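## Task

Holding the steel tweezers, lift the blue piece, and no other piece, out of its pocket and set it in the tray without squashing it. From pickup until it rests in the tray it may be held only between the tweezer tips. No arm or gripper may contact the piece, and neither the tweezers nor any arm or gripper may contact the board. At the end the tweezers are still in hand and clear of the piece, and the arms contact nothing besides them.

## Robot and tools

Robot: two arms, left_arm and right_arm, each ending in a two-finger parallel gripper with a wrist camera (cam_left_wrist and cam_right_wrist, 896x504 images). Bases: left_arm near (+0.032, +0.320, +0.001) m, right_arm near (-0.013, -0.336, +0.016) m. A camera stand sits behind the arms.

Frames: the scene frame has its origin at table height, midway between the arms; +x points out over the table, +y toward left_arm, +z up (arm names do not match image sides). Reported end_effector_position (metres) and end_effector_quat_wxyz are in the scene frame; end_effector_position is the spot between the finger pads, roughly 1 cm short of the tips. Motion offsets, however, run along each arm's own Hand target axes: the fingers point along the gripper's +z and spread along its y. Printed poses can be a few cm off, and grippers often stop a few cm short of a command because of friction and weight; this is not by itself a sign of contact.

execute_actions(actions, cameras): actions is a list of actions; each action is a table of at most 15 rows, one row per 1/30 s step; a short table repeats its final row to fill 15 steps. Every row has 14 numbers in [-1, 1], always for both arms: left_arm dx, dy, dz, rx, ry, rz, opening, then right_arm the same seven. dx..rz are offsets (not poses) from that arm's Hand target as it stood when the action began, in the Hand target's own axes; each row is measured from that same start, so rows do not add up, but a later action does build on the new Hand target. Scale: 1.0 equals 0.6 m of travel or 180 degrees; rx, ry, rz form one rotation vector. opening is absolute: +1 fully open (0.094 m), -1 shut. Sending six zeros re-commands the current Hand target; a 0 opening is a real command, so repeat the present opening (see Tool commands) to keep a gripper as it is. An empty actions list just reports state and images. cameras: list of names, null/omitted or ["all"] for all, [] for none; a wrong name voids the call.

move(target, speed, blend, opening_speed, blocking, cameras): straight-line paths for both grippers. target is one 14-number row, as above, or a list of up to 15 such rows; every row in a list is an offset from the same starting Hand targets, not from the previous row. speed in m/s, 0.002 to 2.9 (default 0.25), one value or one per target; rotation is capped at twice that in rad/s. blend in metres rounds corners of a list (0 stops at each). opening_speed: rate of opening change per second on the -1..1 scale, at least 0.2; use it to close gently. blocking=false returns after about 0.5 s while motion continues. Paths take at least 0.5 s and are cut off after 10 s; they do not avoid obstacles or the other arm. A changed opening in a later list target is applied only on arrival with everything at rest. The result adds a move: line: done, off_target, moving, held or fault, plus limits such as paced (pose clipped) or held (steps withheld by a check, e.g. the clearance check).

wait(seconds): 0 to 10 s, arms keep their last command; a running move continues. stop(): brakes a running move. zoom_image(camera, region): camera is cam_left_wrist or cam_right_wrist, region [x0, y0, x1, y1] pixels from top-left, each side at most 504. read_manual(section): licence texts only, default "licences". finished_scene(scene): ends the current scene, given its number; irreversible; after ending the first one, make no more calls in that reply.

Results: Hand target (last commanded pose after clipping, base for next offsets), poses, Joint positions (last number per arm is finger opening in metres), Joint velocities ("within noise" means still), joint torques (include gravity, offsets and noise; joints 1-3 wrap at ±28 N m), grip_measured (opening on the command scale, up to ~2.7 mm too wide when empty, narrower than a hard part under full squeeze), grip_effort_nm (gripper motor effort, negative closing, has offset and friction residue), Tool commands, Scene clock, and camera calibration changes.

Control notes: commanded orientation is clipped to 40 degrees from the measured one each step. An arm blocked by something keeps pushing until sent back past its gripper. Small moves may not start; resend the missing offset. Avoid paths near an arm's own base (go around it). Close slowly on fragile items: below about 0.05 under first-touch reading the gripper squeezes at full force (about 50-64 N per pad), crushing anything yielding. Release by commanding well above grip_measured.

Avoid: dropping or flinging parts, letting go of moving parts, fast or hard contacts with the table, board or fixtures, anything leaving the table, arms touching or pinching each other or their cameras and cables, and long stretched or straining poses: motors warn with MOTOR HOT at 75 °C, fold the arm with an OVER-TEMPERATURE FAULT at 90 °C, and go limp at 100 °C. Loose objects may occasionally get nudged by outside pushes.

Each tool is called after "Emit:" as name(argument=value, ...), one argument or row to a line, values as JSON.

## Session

Emit:
execute_actions(
  actions=[],
)

Scene clock: 0.00 s.
left_arm: end_effector_position=(+0.3006, +0.2946, +0.0841) grip_measured=+1.000 grip_effort_nm=n/a end_effector_quat_wxyz=(+0.527, -0.002, +0.837, -0.148) | right_arm: end_effector_position=(+0.1898, -0.3451, +0.1314) grip_measured=+1.000 grip_effort_nm=n/a end_effector_quat_wxyz=(+0.437, -0.055, +0.890, +0.122)
Joint positions: left_arm=[0.134 0.693 0.038 0.206 0.392 -0.094 0.094] | right_arm=[-0.728 0.559 0.405 -0.828 -0.784 -0.601 0.094]
Joint velocities: within noise
Joint torques (N m): no reading
Heat: left arm: 37 °C; right arm: 34 °C.
Hand target: left_arm +0.3029, +0.2943, +0.0906; +0.534, +0.001, +0.833, -0.148 | right_arm +0.1909, -0.3436, +0.1364; +0.444, -0.060, +0.885, +0.124
Tool commands: left_gripper/opening=+1.0 right_gripper/opening=+1.0
camera_calibration:
cam_left_wrist: T_world_to_cam=[[-0.184474, -0.941798, 0.281043, 0.300081], [-0.924378, 0.0691086, -0.375166, 0.293161], [0.333908, -0.328999, -0.883326, 0.180424], [0, 0, 0, 1]] pos_world=[0.266103, 0.321715, 0.185022]
cam_right_wrist: T_world_to_cam=[[0.199663, -0.972626, -0.118888, -0.365837], [-0.970113, -0.17914, -0.163676, 0.147394], [0.137898, 0.148015, -0.979324, 0.265477], [0, 0, 0, 1]] pos_world=[0.179424, -0.368712, 0.24062]

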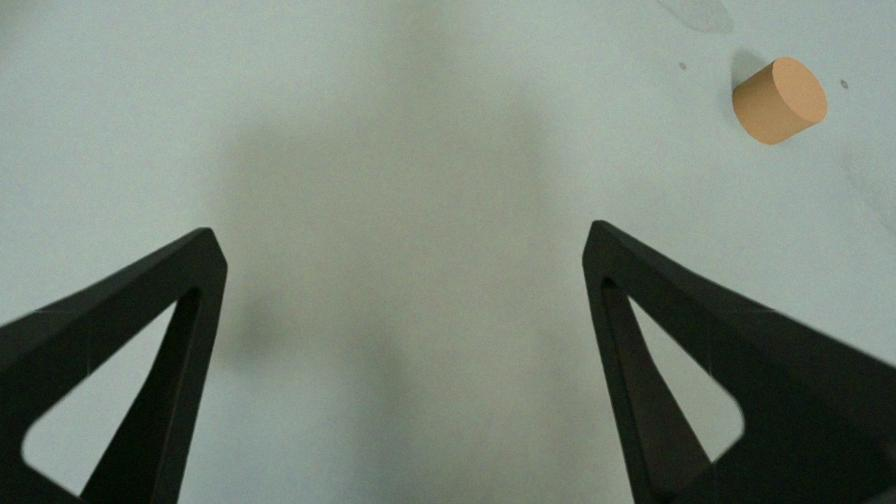

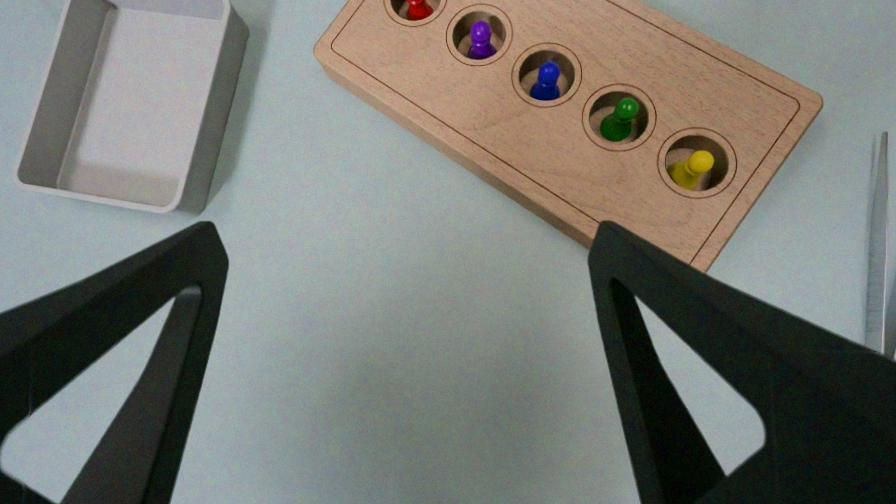

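Emit:
move(
  target=[-0.03,-0.611,0.043,0.340,-0.070,0.142,1,-0.1017,-0.268,-0.005,0.1218,0.1498,0.0638,0.1],
  speed=0.45,
)

Scene clock: 6.50 s.
left_arm: end_effector_position=(+0.2747, -0.0545, +0.1793) grip_measured=+1.000 grip_effort_nm=-0.007 end_effector_quat_wxyz=(+0.554, +0.425, +0.576, -0.425) | right_arm: end_effector_position=(+0.2551, -0.4984, +0.1545) grip_measured=+0.103 grip_effort_nm=-0.173 end_effector_quat_wxyz=(+0.214, +0.086, +0.973, -0.018)
Joint positions: left_arm=[-0.836 1.686 0.553 1.105 0.479 -0.007 0.094] | right_arm=[-0.66 1.364 1.087 -0.905 -0.198 -0.445 0.052]
Joint velocities: within noise
Joint torques (N m): left_arm=[-0.32 -6.37 6.12 2.35 0.17 0.11] | right_arm=[0.7 -3.69 7.38 0.68 -0.12 0.03]
Heat: left arm: 39 °C; right arm: 35 °C.
Hand target: left_arm +0.2748, -0.0598, +0.1862; +0.561, +0.430, +0.562, -0.430 | right_arm +0.2598, -0.4993, +0.1603; +0.216, +0.085, +0.973, -0.019
Off the commanded pose: left_arm 0.009 m, 2 deg | right_arm 0.008 m, 0 deg.
move: done
camera_calibration:
cam_left_wrist: T_world_to_cam=[[-0.971413, -0.234607, 0.0362809, 0.238377], [-0.189512, 0.674323, -0.713705, 0.220797], [0.142975, -0.700177, -0.699507, 0.157577], [0, 0, 0, 1]] pos_world=[0.250877, 0.017368, 0.259161]
cam_right_wrist: T_world_to_cam=[[-0.156377, -0.986564, 0.047302, -0.467006], [-0.931711, 0.163238, 0.324451, 0.272626], [-0.327813, 0.00666474, -0.944719, 0.344828], [0, 0, 0, 1]] pos_world=[0.294018, -0.507532, 0.259402]

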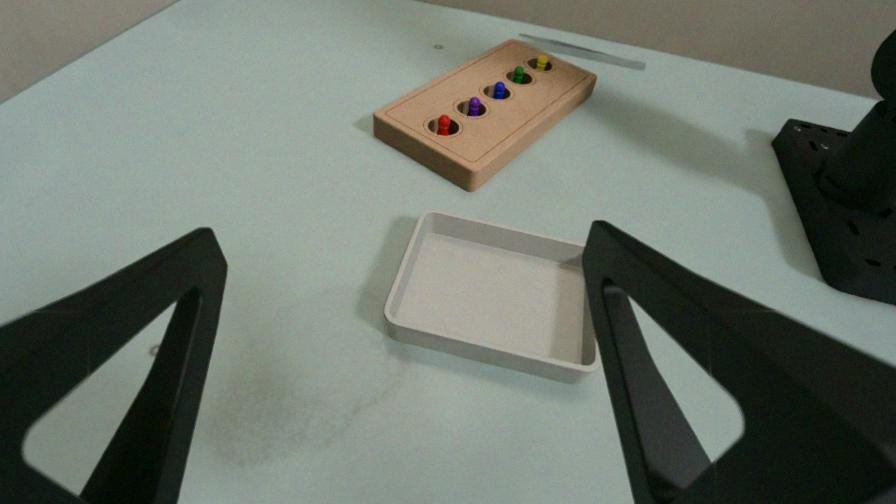

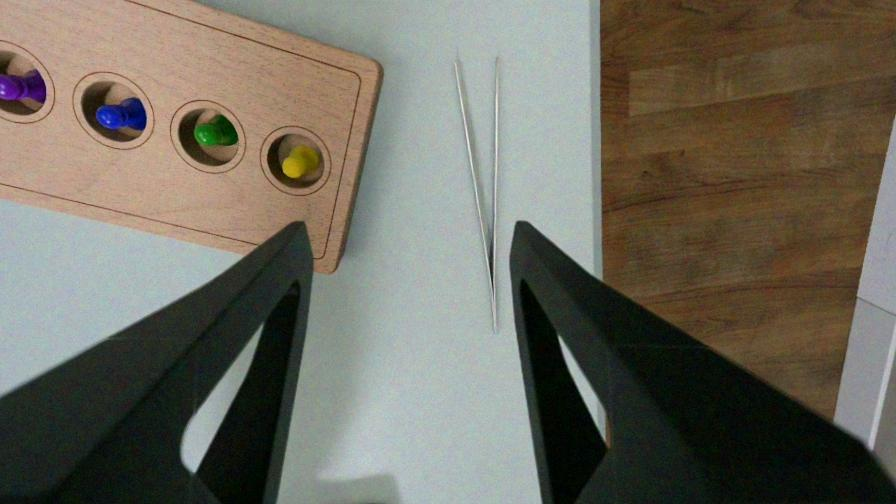

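Emit:
move(
  target=[0,0,0,0,0,0,1,0.150,-0.069,0.133,-0.0078,0.139,-0.035,-0.1],
  speed=0.3,
)

Emit:
zoom_image(
  camera="cam_left_wrist",
  region=[460, 0, 700, 120],
)

Scene clock: 10.73 s.
left_arm: end_effector_position=(+0.2746, -0.0545, +0.1795) grip_measured=+1.000 grip_effort_nm=-0.002 end_effector_quat_wxyz=(+0.554, +0.425, +0.576, -0.425) | right_arm: end_effector_position=(+0.2067, -0.5290, +0.0506) grip_measured=-0.097 grip_effort_nm=-0.173 end_effector_quat_wxyz=(+0.004, +0.032, +0.999, -0.001)
Joint positions: left_arm=[-0.836 1.686 0.553 1.106 0.479 -0.006 0.094] | right_arm=[-0.725 1.71 1.087 -0.939 -0.004 -0.662 0.042]
Joint velocities: within noise
Joint torques (N m): left_arm=[-0.24 -6.3 6.2 2.34 0.21 0.07] | right_arm=[-0.66 -5.82 4.98 -0.04 0 -0.1]
Heat: left arm: 39 °C; right arm: 36 °C.
Hand target: left_arm +0.2748, -0.0598, +0.1862; +0.561, +0.430, +0.562, -0.430 | right_arm +0.2056, -0.5319, +0.0499; +0.000, +0.031, +1.000, +0.000
Off the commanded pose: left_arm 0.009 m, 2 deg | right_arm 0.003 m, 1 deg.
move: done
camera_calibration:
cam_left_wrist: T_world_to_cam=[[-0.971626, -0.23387, 0.0353279, 0.23856], [-0.188191, 0.67393, -0.714424, 0.220784], [0.143274, -0.700802, -0.69882, 0.157489], [0, 0, 0, 1]] pos_world=[0.250777, 0.0173678, 0.259362]
cam_right_wrist: T_world_to_cam=[[-0.0267498, -0.998916, 0.0380939, -0.532763], [-0.726113, 0.0456075, 0.686061, 0.143023], [-0.687054, -0.00930855, -0.726546, 0.285809], [0, 0, 0, 1]] pos_world=[0.285966, -0.536048, 0.129826]

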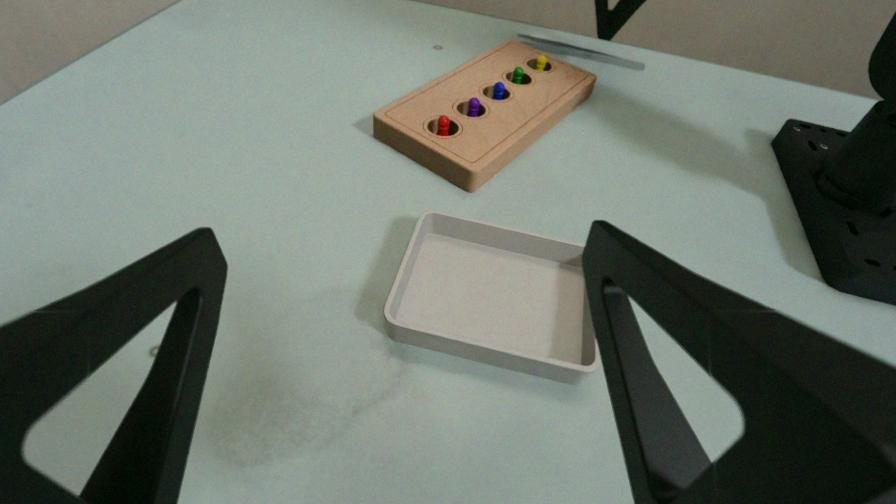

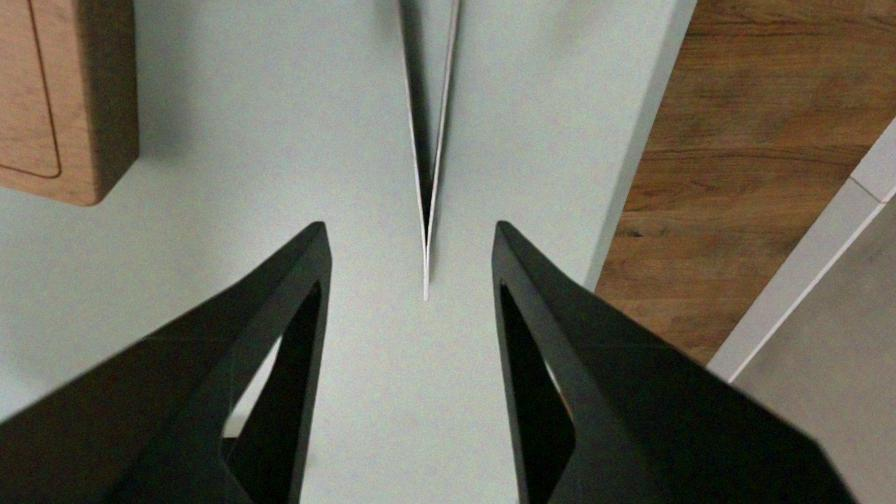

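Scaled by 2.100 from the camera's 896x504 image, which has a finer 1280x720 frame.

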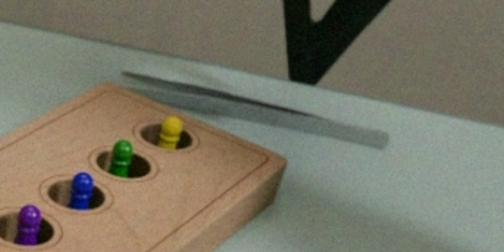

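Emit:
move(
  target=[
    [0,0,0,0,0,0,1,-0.0287,-0.004,0,0,0,0,-0.1],
    [0,0,0,0,0,0,1,-0.0287,-0.004,0.052,0,0,0,-0.3],
  ],
  speed=0.12,
  blend=[0.01,0],
)

Emit:
zoom_image(
  camera="cam_left_wrist",
  region=[460, 0, 700, 120],
)

Scene clock: 13.47 s.
left_arm: end_effector_position=(+0.2746, -0.0545, +0.1795) grip_measured=+1.000 grip_effort_nm=-0.007 end_effector_quat_wxyz=(+0.554, +0.425, +0.576, -0.425) | right_arm: end_effector_position=(+0.2223, -0.5370, +0.0262) grip_measured=-0.297 grip_effort_nm=-0.173 end_effector_quat_wxyz=(+0.004, +0.031, +1.000, -0.002)
Joint positions: left_arm=[-0.836 1.686 0.553 1.106 0.479 -0.006 0.094] | right_arm=[-0.71 1.81 1.101 -0.854 -0.002 -0.648 0.033]
Joint velocities: within noise
Joint torques (N m): left_arm=[-0.21 -6.31 6.19 2.33 0.18 0.09] | right_arm=[0.51 -6.09 3.32 0.27 0 0.05]
Heat: left arm: 39 °C; right arm: 36 °C.
Hand target: left_arm +0.2748, -0.0598, +0.1862; +0.561, +0.430, +0.562, -0.430 | right_arm +0.2226, -0.5354, +0.0188; +0.000, +0.031, +1.000, +0.000
Off the commanded pose: left_arm 0.009 m, 2 deg | right_arm 0.008 m, 1 deg.
move: done; blend cut to 0.0087 m at target 1
camera_calibration:
cam_left_wrist: T_world_to_cam=[[-0.971626, -0.23387, 0.0353279, 0.23856], [-0.188191, 0.67393, -0.714424, 0.220784], [0.143274, -0.700802, -0.69882, 0.157489], [0, 0, 0, 1]] pos_world=[0.250777, 0.0173678, 0.259362]
cam_right_wrist: T_world_to_cam=[[-0.0256535, -0.998883, 0.0396896, -0.539679], [-0.725922, 0.0459105, 0.686243, 0.171603], [-0.687299, -0.011207, -0.726288, 0.277667], [0, 0, 0, 1]] pos_world=[0.301566, -0.543843, 0.105325]

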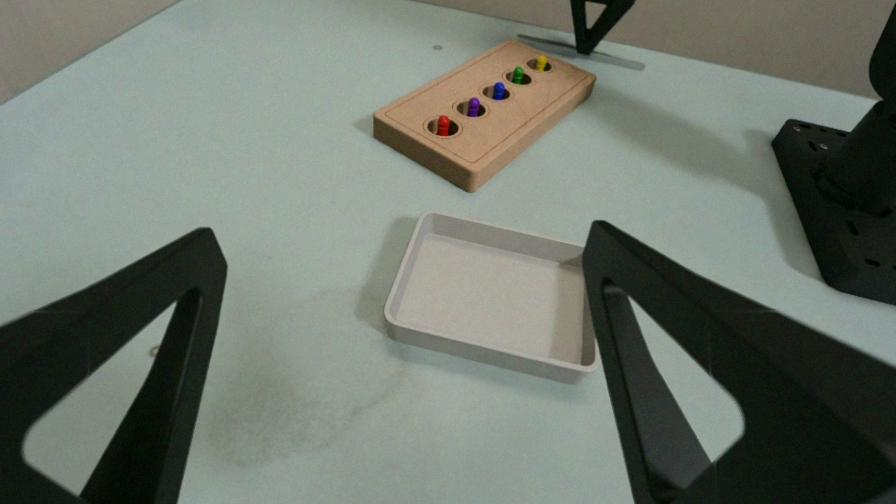

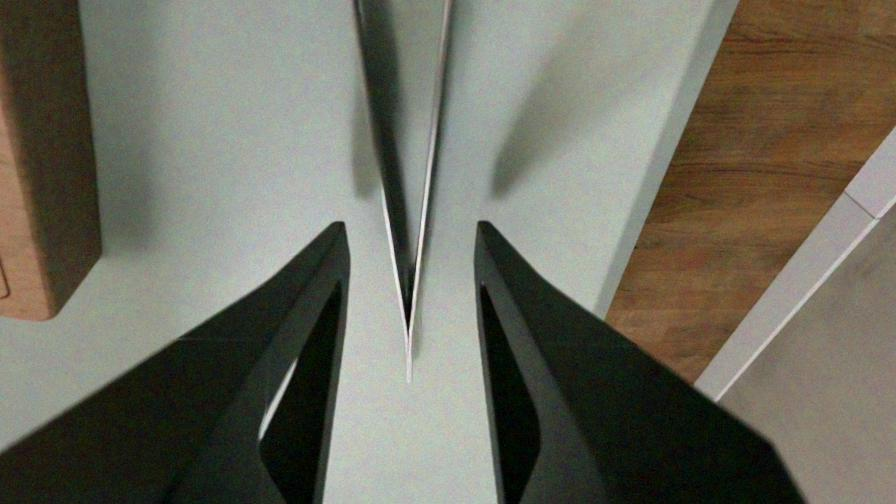

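Scaled by 2.100 from the camera's 896x504 image, which has a finer 1280x720 frame.

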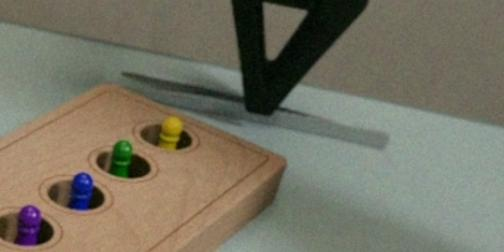

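Emit:
move(
  target=[
    [0,0,0,0,0,0,1,0,0,0.01,0,0,0,-0.5],
    [0,0,0,0,0,0,1,0,0,0.01,0,0,0,-0.85],
    [0,0,0,0,0,0,1,0,0,-0.07,0,0,0,-0.85],
    [0,0,0,0,0,0,1,0.0623,-0.0066,-0.07,0,0,-0.153,-0.85],
    [0,0,0,0,0,0,1,0.0623,-0.0066,0,0,0,-0.153,-0.85],
  ],
  speed=0.15,
  opening_speed=0.7,
)

Emit:
zoom_image(
  camera="cam_left_wrist",
  region=[460, 0, 700, 120],
)

Scene clock: 20.17 s.
left_arm: end_effector_position=(+0.2745, -0.0545, +0.1796) grip_measured=+1.000 grip_effort_nm=-0.002 end_effector_quat_wxyz=(+0.554, +0.425, +0.575, -0.425) | right_arm: end_effector_position=(+0.1875, -0.5365, +0.0250) grip_measured=-0.845 grip_effort_nm=-0.286 end_effector_quat_wxyz=(+0.002, -0.208, +0.978, -0.005)
Joint positions: left_arm=[-0.836 1.686 0.553 1.107 0.48 -0.006 0.094] | right_arm=[-0.786 1.72 0.985 -0.827 0.002 -1.205 0.007]
Joint velocities: within noise
Joint torques (N m): left_arm=[-0.17 -6.28 6.28 2.34 0.19 0.1] | right_arm=[-0.73 -5.39 3.32 0.22 -0.05 -0.08]
Heat: left arm: 39 °C; right arm: 35 °C.
Hand target: left_arm +0.2748, -0.0598, +0.1862; +0.561, +0.430, +0.562, -0.430 | right_arm +0.1851, -0.5370, +0.0188; +0.000, -0.208, +0.978, +0.000
Off the commanded pose: left_arm 0.008 m, 2 deg | right_arm 0.007 m, 1 deg.
move: done
camera_calibration:
cam_left_wrist: T_world_to_cam=[[-0.971713, -0.233528, 0.0351857, 0.238536], [-0.187815, 0.673829, -0.714619, 0.220727], [0.143174, -0.701013, -0.698629, 0.157622], [0, 0, 0, 1]] pos_world=[0.250677, 0.0174677, 0.259462]
cam_right_wrist: T_world_to_cam=[[0.439285, -0.897184, 0.0457142, -0.572798], [-0.662578, -0.289212, 0.690903, -0.0445448], [-0.606646, -0.333793, -0.721501, 0.0646438], [0, 0, 0, 1]] pos_world=[0.261323, -0.50521, 0.103602]

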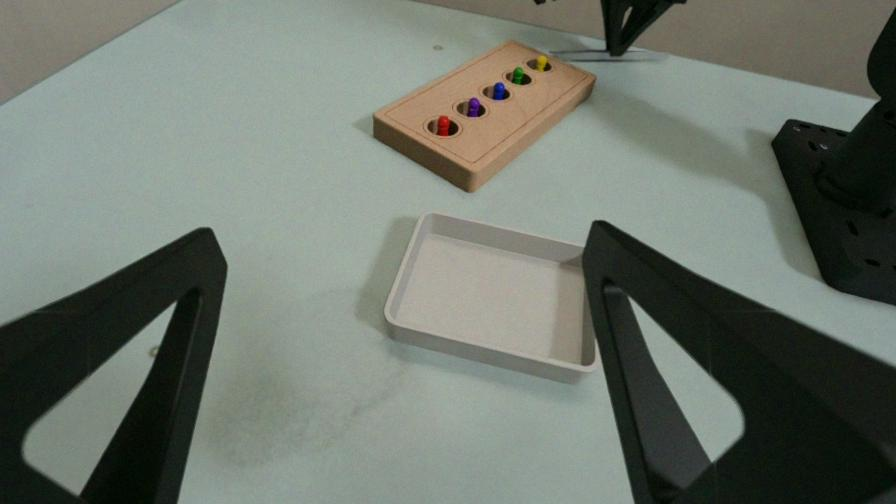

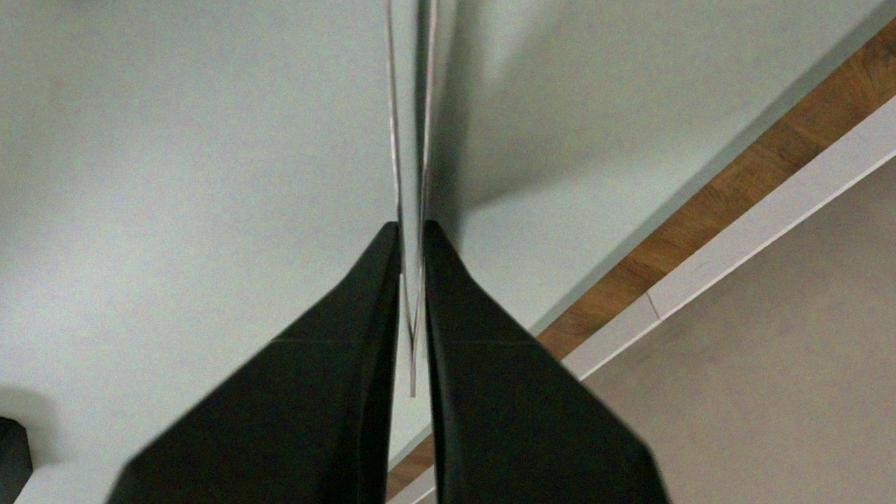

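Scaled by 2.100 from the camera's 896x504 image, which has a finer 1280x720 frame.

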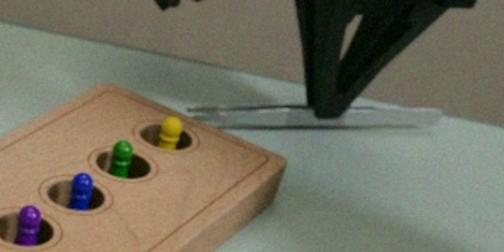

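Emit:
move(
  target=[0,0,0,0,0,0,1,0,0,0.0125,0,0,0,-0.85],
  speed=0.06,
)

Emit:
zoom_image(
  camera="cam_left_wrist",
  region=[460, 0, 700, 120],
)

Scene clock: 21.63 s.
left_arm: end_effector_position=(+0.2745, -0.0545, +0.1796) grip_measured=+1.000 grip_effort_nm=-0.002 end_effector_quat_wxyz=(+0.554, +0.425, +0.575, -0.425) | right_arm: end_effector_position=(+0.1877, -0.5367, +0.0199) grip_measured=-0.845 grip_effort_nm=-0.281 end_effector_quat_wxyz=(+0.002, -0.208, +0.978, -0.005)
Joint positions: left_arm=[-0.836 1.686 0.553 1.107 0.48 -0.006 0.094] | right_arm=[-0.786 1.73 0.974 -0.804 0.002 -1.205 0.007]
Joint velocities: within noise
Joint torques (N m): left_arm=[-0.24 -6.37 6.11 2.34 0.2 0.1] | right_arm=[-0.73 -5.04 2.95 0.33 -0.05 -0.1]
Heat: left arm: 39 °C; right arm: 35 °C.
Hand target: left_arm +0.2748, -0.0598, +0.1862; +0.561, +0.430, +0.562, -0.430 | right_arm +0.1850, -0.5369, +0.0113; +0.000, -0.208, +0.978, +0.000
Off the commanded pose: left_arm 0.008 m, 2 deg | right_arm 0.009 m, 1 deg.
move: done
camera_calibration:
cam_left_wrist: T_world_to_cam=[[-0.971713, -0.233528, 0.0351857, 0.238536], [-0.187815, 0.673829, -0.714619, 0.220727], [0.143174, -0.701013, -0.698629, 0.157622], [0, 0, 0, 1]] pos_world=[0.250677, 0.0174677, 0.259462]
cam_right_wrist: T_world_to_cam=[[0.439142, -0.8972, 0.0467529, -0.572775], [-0.663135, -0.288589, 0.690629, -0.0405657], [-0.60614, -0.334288, -0.721697, 0.0607005], [0, 0, 0, 1]] pos_world=[0.261422, -0.50531, 0.0986021]

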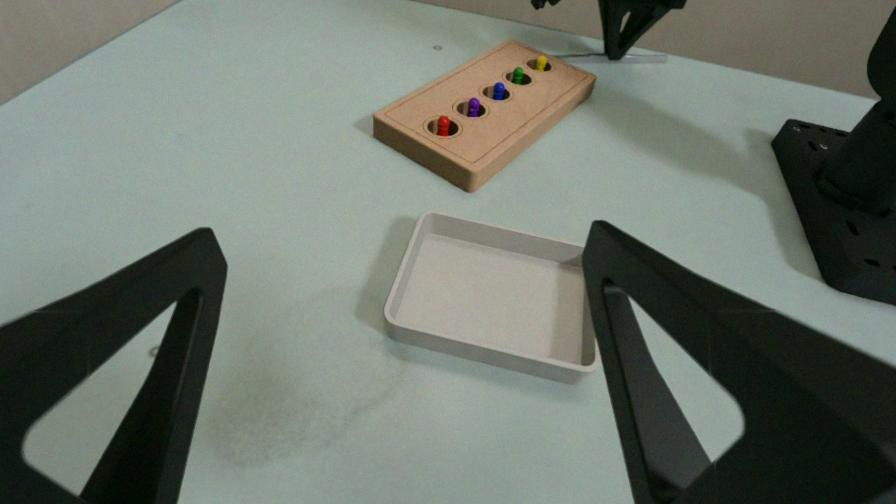

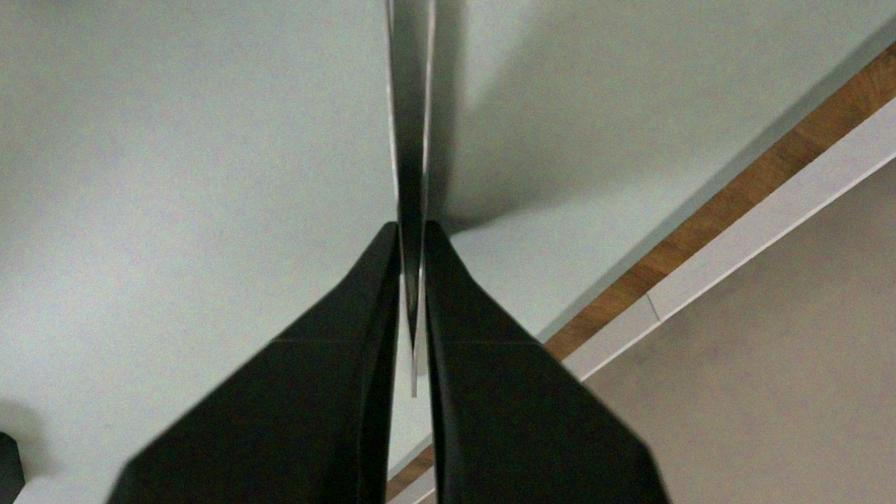

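Scaled by 2.100 from the camera's 896x504 image, which has a finer 1280x720 frame.

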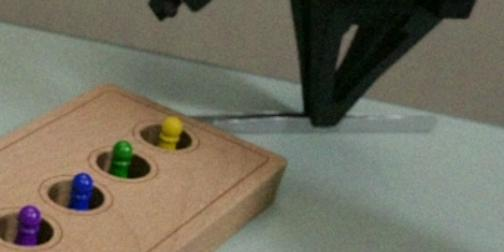

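Emit:
move(
  target=[
    [0,0,0,0,0,0,1,0,0,0.006,0,0,0,-0.85],
    [0,0,0,0,0,0,1,0,0,0,0,0,0,0.1],
    [0,0,0,0,0,0,1,0,0,-0.12,0,0,0,0.1],
    [0,0,0,0,0,0,1,0.014,0,-0.12,0,0,0.5,0.1],
    [0,0,0,0,0,0,1,0.028,0,-0.12,0,0,0.998,0.1],
  ],
  speed=[0.05,0.1,0.2,0.9,0.9],
  opening_speed=1.2,
)

Emit:
zoom_image(
  camera="cam_left_wrist",
  region=[460, 0, 700, 120],
)

Scene clock: 28.03 s.
left_arm: end_effector_position=(+0.2745, -0.0545, +0.1796) grip_measured=+1.000 grip_effort_nm=-0.007 end_effector_quat_wxyz=(+0.554, +0.425, +0.575, -0.425) | right_arm: end_effector_position=(+0.1737, -0.5440, +0.0764) grip_measured=+0.098 grip_effort_nm=0.105 end_effector_quat_wxyz=(-0.011, +0.977, +0.214, +0.006)
Joint positions: left_arm=[-0.836 1.686 0.553 1.107 0.48 -0.006 0.094] | right_arm=[-0.855 1.649 1.125 -1.06 -0.022 1.855 0.052]
Joint velocities: within noise
Joint torques (N m): left_arm=[-0.18 -6.34 6.23 2.34 0.19 0.09] | right_arm=[0.31 -8.77 4.1 -0.16 0.19 0.12]
Heat: left arm: 39 °C; right arm: 35 °C.
Hand target: left_arm +0.2748, -0.0598, +0.1862; +0.561, +0.430, +0.562, -0.430 | right_arm +0.1698, -0.5438, +0.0833; +0.000, +0.978, +0.211, +0.000
Off the commanded pose: left_arm 0.008 m, 2 deg | right_arm 0.008 m, 2 deg.
move: done
camera_calibration:
cam_left_wrist: T_world_to_cam=[[-0.971713, -0.233528, 0.0351857, 0.238536], [-0.187815, 0.673829, -0.714619, 0.220727], [0.143174, -0.701013, -0.698629, 0.157622], [0, 0, 0, 1]] pos_world=[0.250677, 0.0174677, 0.259462]
cam_right_wrist: T_world_to_cam=[[-0.451036, 0.890873, 0.0539586, 0.550967], [0.649817, 0.286347, 0.704091, -0.00733652], [0.611805, 0.352633, -0.708057, 0.25154], [0, 0, 0, 1]] pos_world=[0.0993798, -0.577443, 0.153541]

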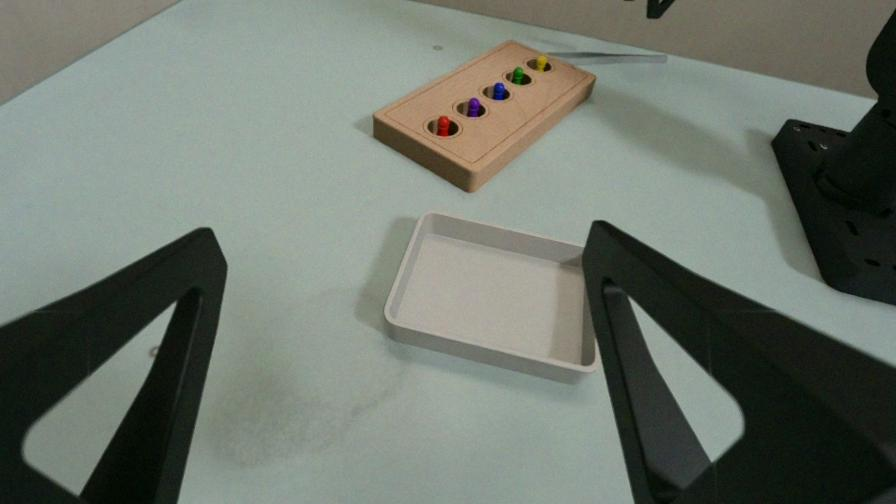

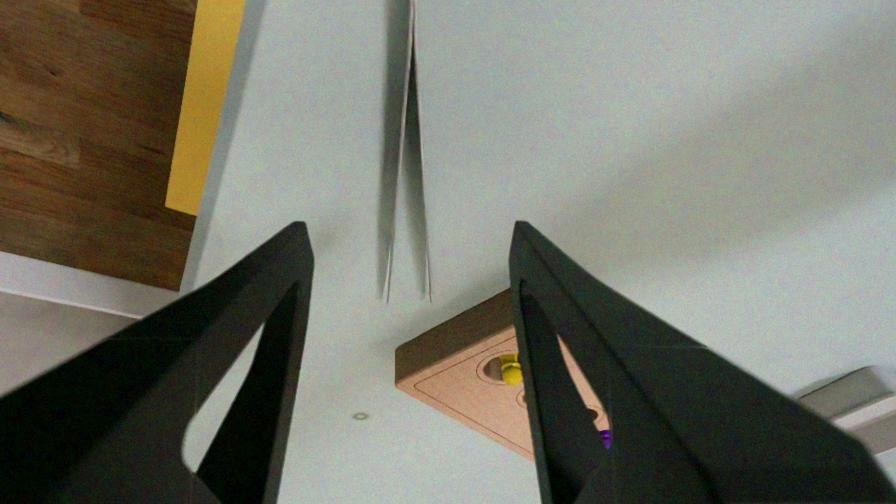

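Scaled by 2.100 from the camera's 896x504 image, which has a finer 1280x720 frame.

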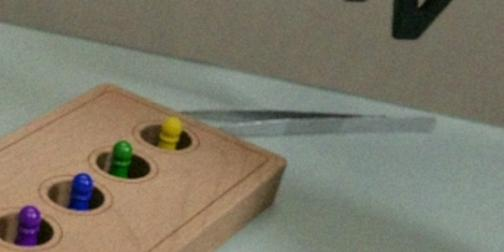

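Emit:
move(
  target=[0,0,0,0,0,0,1,0.003,0.003,0.083,0,0,0.008,-0.2],
  speed=0.15,
)

Emit:
zoom_image(
  camera="cam_left_wrist",
  region=[460, 0, 700, 120],
)

Scene clock: 30.47 s.
left_arm: end_effector_position=(+0.2745, -0.0545, +0.1796) grip_measured=+1.000 grip_effort_nm=-0.002 end_effector_quat_wxyz=(+0.554, +0.425, +0.575, -0.425) | right_arm: end_effector_position=(+0.1759, -0.5466, +0.0402) grip_measured=-0.197 grip_effort_nm=-0.168 end_effector_quat_wxyz=(+0.004, +0.980, +0.199, +0.014)
Joint positions: left_arm=[-0.836 1.686 0.553 1.107 0.48 -0.006 0.094] | right_arm=[-0.855 1.68 1.007 -0.877 -0.021 1.885 0.038]
Joint velocities: within noise
Joint torques (N m): left_arm=[-0.34 -6.3 6.22 2.33 0.19 0.09] | right_arm=[0.68 -5.2 3.36 0.15 0.2 0.08]
Heat: left arm: 39 °C; right arm: 35 °C.
Hand target: left_arm +0.2748, -0.0598, +0.1862; +0.560, +0.430, +0.562, -0.430 | right_arm +0.1721, -0.5448, +0.0336; +0.001, +0.980, +0.198, +0.000
Off the commanded pose: left_arm 0.008 m, 2 deg | right_arm 0.008 m, 2 deg.
move: done
camera_calibration:
cam_left_wrist: T_world_to_cam=[[-0.971713, -0.233528, 0.0351857, 0.238536], [-0.187815, 0.673829, -0.714619, 0.220727], [0.143174, -0.701013, -0.698629, 0.157622], [0, 0, 0, 1]] pos_world=[0.250677, 0.0174677, 0.259462]
cam_right_wrist: T_world_to_cam=[[-0.424791, 0.905025, 0.0219822, 0.560591], [0.643468, 0.284766, 0.710533, 0.0175398], [0.63679, 0.315973, -0.70332, 0.200932], [0, 0, 0, 1]] pos_world=[0.0988956, -0.575832, 0.116534]

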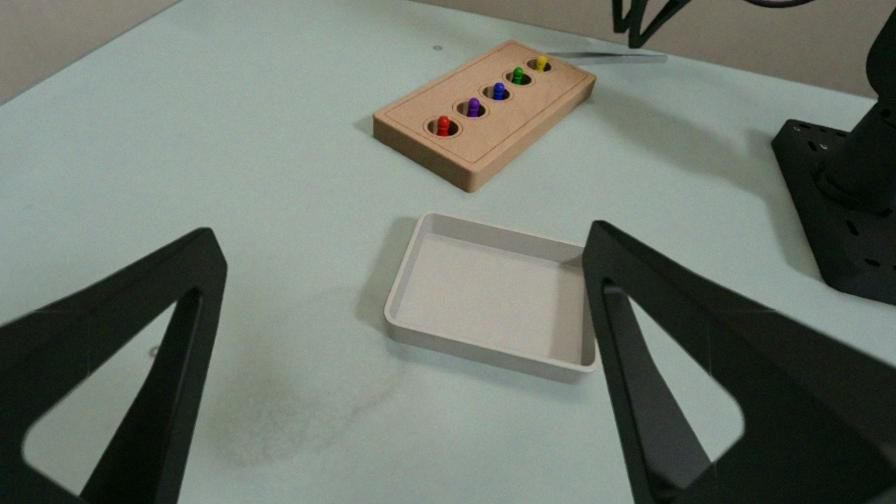

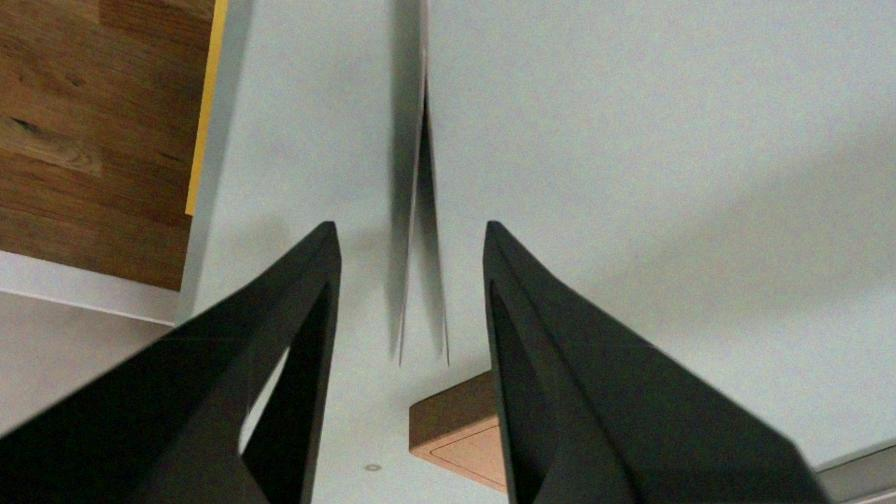

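Scaled by 2.100 from the camera's 896x504 image, which has a finer 1280x720 frame.

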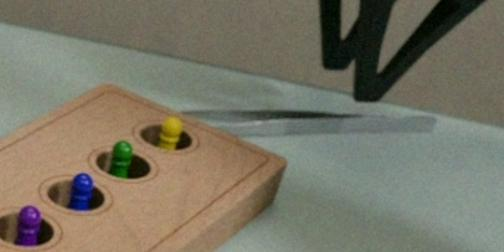

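Emit:
move(
  target=[
    [0,0,0,0,0,0,1,0.02,-0.0027,0,0,0,0,-0.2],
    [0,0,0,0,0,0,1,0.02,-0.0027,0.034,0,0,0,-0.4],
  ],
  speed=0.12,
  blend=[0.005,0],
)

Emit:
zoom_image(
  camera="cam_left_wrist",
  region=[460, 0, 700, 120],
)

Scene clock: 33.53 s.
left_arm: end_effector_position=(+0.2745, -0.0545, +0.1796) grip_measured=+1.000 grip_effort_nm=-0.007 end_effector_quat_wxyz=(+0.554, +0.425, +0.575, -0.425) | right_arm: end_effector_position=(+0.1874, -0.5405, +0.0201) grip_measured=-0.397 grip_effort_nm=-0.173 end_effector_quat_wxyz=(+0.005, +0.979, +0.201, +0.014)
Joint positions: left_arm=[-0.836 1.686 0.553 1.107 0.48 -0.006 0.094] | right_arm=[-0.809 1.728 0.972 -0.793 -0.018 1.928 0.028]
Joint velocities: within noise
Joint torques (N m): left_arm=[-0.34 -6.3 6.24 2.32 0.18 0.08] | right_arm=[0.34 -5.33 3.19 0.13 0.16 0.08]
Heat: left arm: 39 °C; right arm: 35 °C.
Hand target: left_arm +0.2748, -0.0598, +0.1862; +0.560, +0.430, +0.562, -0.430 | right_arm +0.1826, -0.5386, +0.0131; +0.000, +0.980, +0.198, +0.000
Off the commanded pose: left_arm 0.008 m, 2 deg | right_arm 0.009 m, 2 deg.
move: done
camera_calibration:
cam_left_wrist: T_world_to_cam=[[-0.971713, -0.233528, 0.0351857, 0.238536], [-0.187815, 0.673829, -0.714619, 0.220727], [0.143174, -0.701013, -0.698629, 0.157622], [0, 0, 0, 1]] pos_world=[0.250677, 0.0174677, 0.259462]
cam_right_wrist: T_world_to_cam=[[-0.428209, 0.903449, 0.0204182, 0.56021], [0.642781, 0.288623, 0.709598, 0.024871], [0.635193, 0.316981, -0.704311, 0.178367], [0, 0, 0, 1]] pos_world=[0.110603, -0.569839, 0.0965392]

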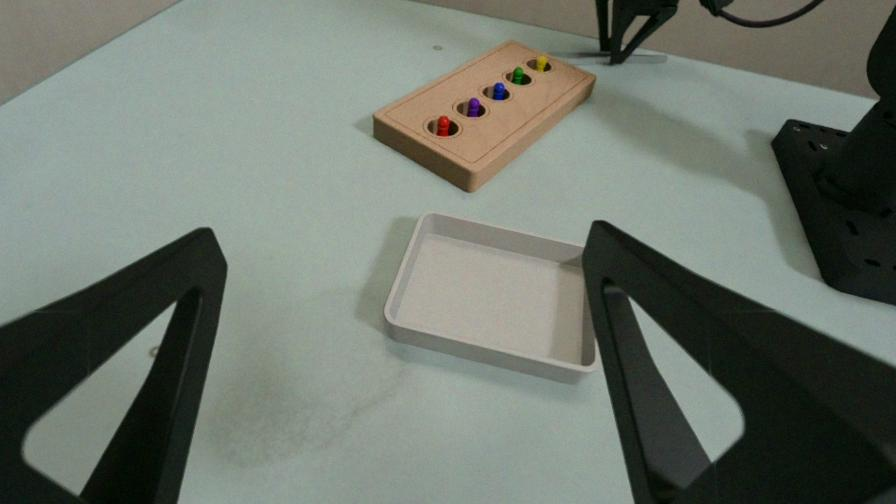

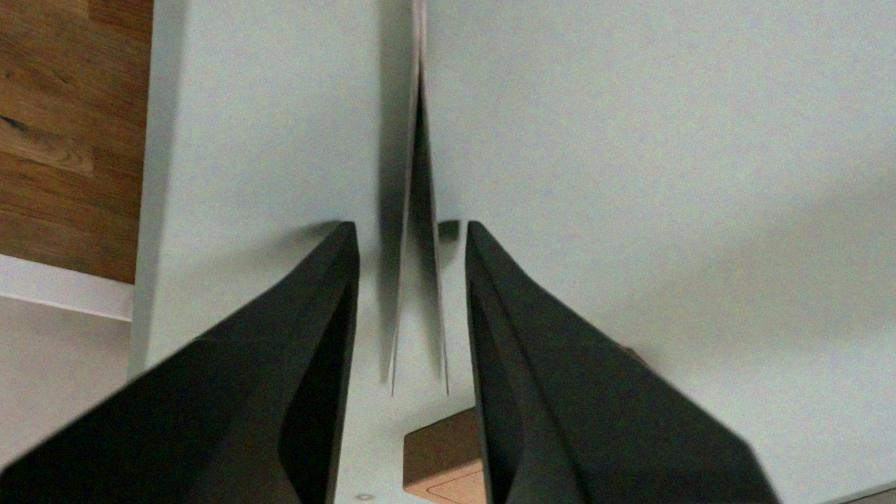

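Scaled by 2.100 from the camera's 896x504 image, which has a finer 1280x720 frame.

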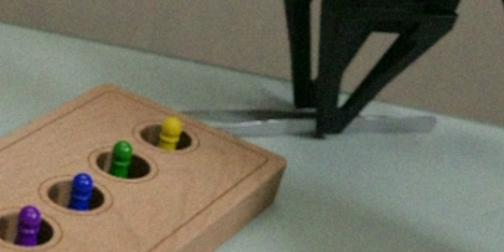

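Emit:
move(
  target=[
    [0,0,0,0,0,0,1,-0.015,-0.002,-0.008,0,0,0,-0.4],
    [0,0,0,0,0,0,1,-0.031,-0.002,-0.002,0,0,0,-0.4],
  ],
  speed=0.1,
)

Emit:
zoom_image(
  camera="cam_left_wrist",
  region=[460, 0, 700, 120],
)

Scene clock: 35.47 s.
left_arm: end_effector_position=(+0.2745, -0.0545, +0.1796) grip_measured=+1.000 grip_effort_nm=0.002 end_effector_quat_wxyz=(+0.554, +0.425, +0.575, -0.425) | right_arm: end_effector_position=(+0.1721, -0.5443, +0.0154) grip_measured=-0.397 grip_effort_nm=-0.164 end_effector_quat_wxyz=(-0.003, +0.980, +0.199, +0.009)
Joint positions: left_arm=[-0.836 1.686 0.553 1.107 0.48 -0.006 0.094] | right_arm=[-0.858 1.728 0.951 -0.791 -0.018 1.882 0.028]
Joint velocities: within noise
Joint torques (N m): left_arm=[-0.28 -6.34 6.22 2.33 0.2 0.07] | right_arm=[-0.73 -7.38 2.66 0.08 0.16 -0.05]
Heat: left arm: 39 °C; right arm: 35 °C.
Hand target: left_arm +0.2748, -0.0598, +0.1862; +0.560, +0.430, +0.562, -0.430 | right_arm +0.1649, -0.5447, +0.0143; +0.000, +0.980, +0.198, +0.000
Off the commanded pose: left_arm 0.008 m, 2 deg | right_arm 0.007 m, 1 deg.
move: done
camera_calibration:
cam_left_wrist: T_world_to_cam=[[-0.971713, -0.233528, 0.0351857, 0.238536], [-0.187815, 0.673829, -0.714619, 0.220727], [0.143174, -0.701013, -0.698629, 0.157622], [0, 0, 0, 1]] pos_world=[0.250677, 0.0174677, 0.259462]
cam_right_wrist: T_world_to_cam=[[-0.425082, 0.904337, 0.0384716, 0.556931], [0.653011, 0.27696, 0.70489, 0.0311312], [0.626803, 0.324758, -0.708273, 0.19176], [0, 0, 0, 1]] pos_world=[0.0962168, -0.574551, 0.0924483]

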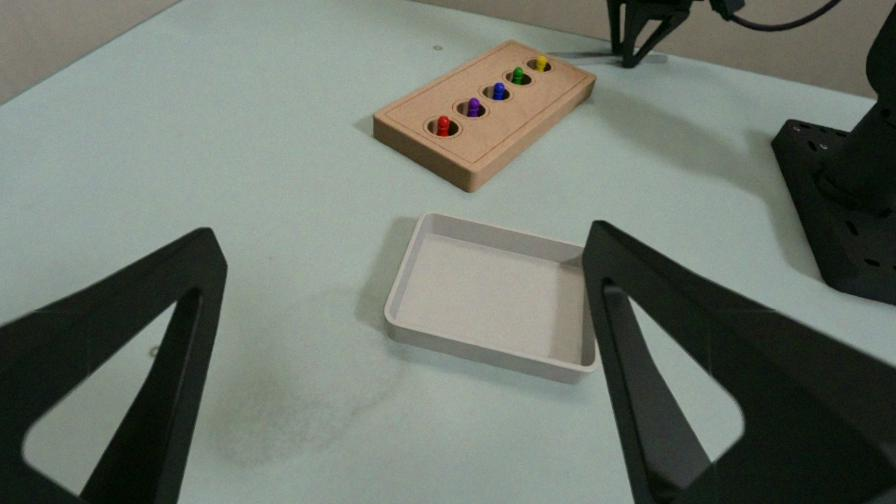

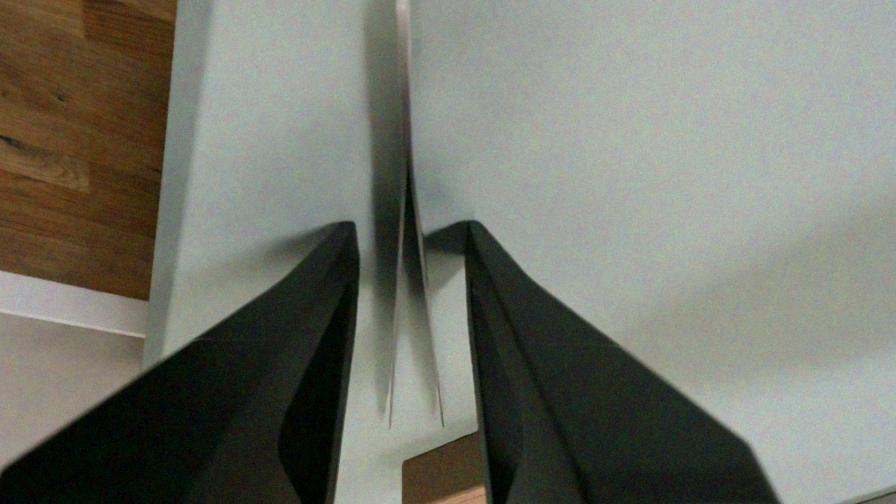

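Scaled by 2.100 from the camera's 896x504 image, which has a finer 1280x720 frame.

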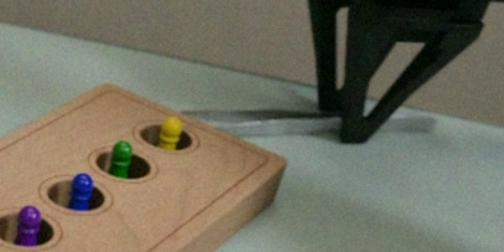

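Emit:
move(
  target=[
    [0,0,0,0,0,0,1,0,0,-0.002,0,0,0,-0.6],
    [0,0,0,0,0,0,1,0,0,-0.002,0,0,0,-0.91],
    [0,0,0,0,0,0,1,0,0,-0.18,0,0,0,-0.91],
  ],
  speed=0.2,
  opening_speed=0.6,
)

Emit:
zoom_image(
  camera="cam_right_wrist",
  region=[300, 204, 520, 504],
)

Emit:
zoom_image(
  camera="cam_left_wrist",
  region=[460, 0, 700, 120],
)

Scene clock: 41.60 s.
left_arm: end_effector_position=(+0.2745, -0.0545, +0.1797) grip_measured=+1.000 grip_effort_nm=0.002 end_effector_quat_wxyz=(+0.554, +0.425, +0.575, -0.425) | right_arm: end_effector_position=(+0.1698, -0.5418, +0.1121) grip_measured=-0.907 grip_effort_nm=-0.525 end_effector_quat_wxyz=(-0.009, +0.980, +0.200, +0.005)
Joint positions: left_arm=[-0.836 1.686 0.553 1.107 0.48 -0.006 0.094] | right_arm=[-0.858 1.602 1.221 -1.2 -0.017 1.88 0.004]
Joint velocities: left_arm=[within noise] | right_arm=[-0.012 -0.017 -0.007 0.022 -0.022 0.022 0.007]
Joint torques (N m): left_arm=[-0.21 -6.31 6.28 2.31 0.14 0.1] | right_arm=[-0.7 -7.64 6.01 -0.32 0.15 -0.05]
Heat: left arm: 39 °C; right arm: 36 °C.
Hand target: left_arm +0.2748, -0.0598, +0.1862; +0.561, +0.430, +0.562, -0.430 | right_arm +0.1650, -0.5447, +0.1223; +0.000, +0.980, +0.198, +0.000
Off the commanded pose: left_arm 0.008 m, 2 deg | right_arm 0.012 m, 1 deg.
move: off_target (right_arm)
camera_calibration:
cam_left_wrist: T_world_to_cam=[[-0.971723, -0.233518, 0.0349742, 0.238593], [-0.187615, 0.673645, -0.714845, 0.220739], [0.143369, -0.701193, -0.698408, 0.157519], [0, 0, 0, 1]] pos_world=[0.250677, 0.0174677, 0.259462]
cam_right_wrist: T_world_to_cam=[[-0.426025, 0.903271, 0.0510321, 0.548098], [0.659124, 0.271246, 0.701414, -0.0399427], [0.619724, 0.332456, -0.710925, 0.266566], [0, 0, 0, 1]] pos_world=[0.094633, -0.572869, 0.189554]

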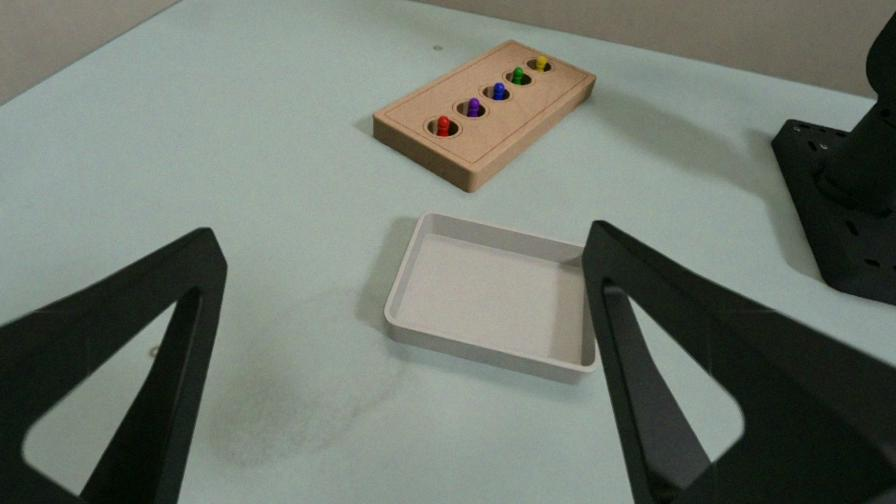

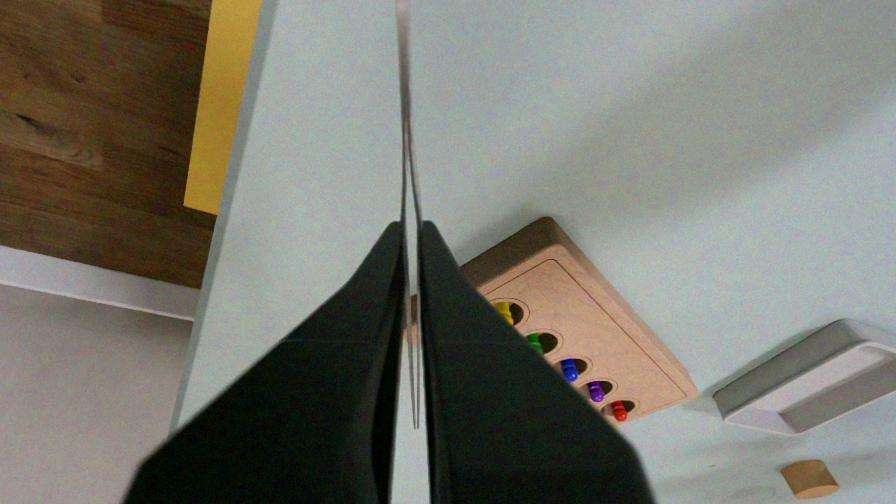

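Scaled by 1.680 from the camera's 896x504 image, which has a finer 1280x720 frame.

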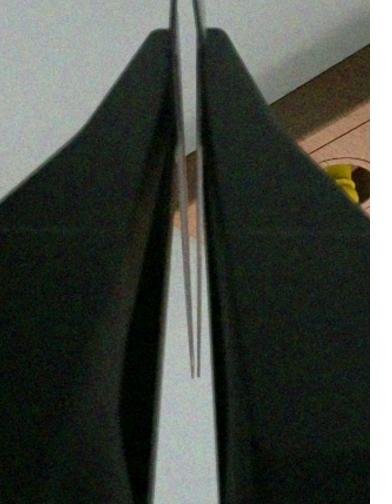

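Scaled by 2.100 from the camera's 896x504 image, which has a finer 1280x720 frame.

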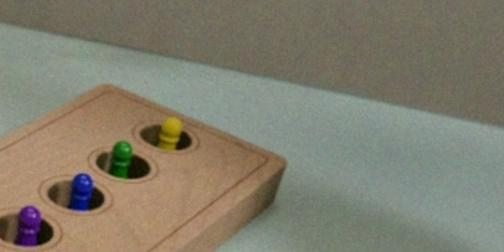

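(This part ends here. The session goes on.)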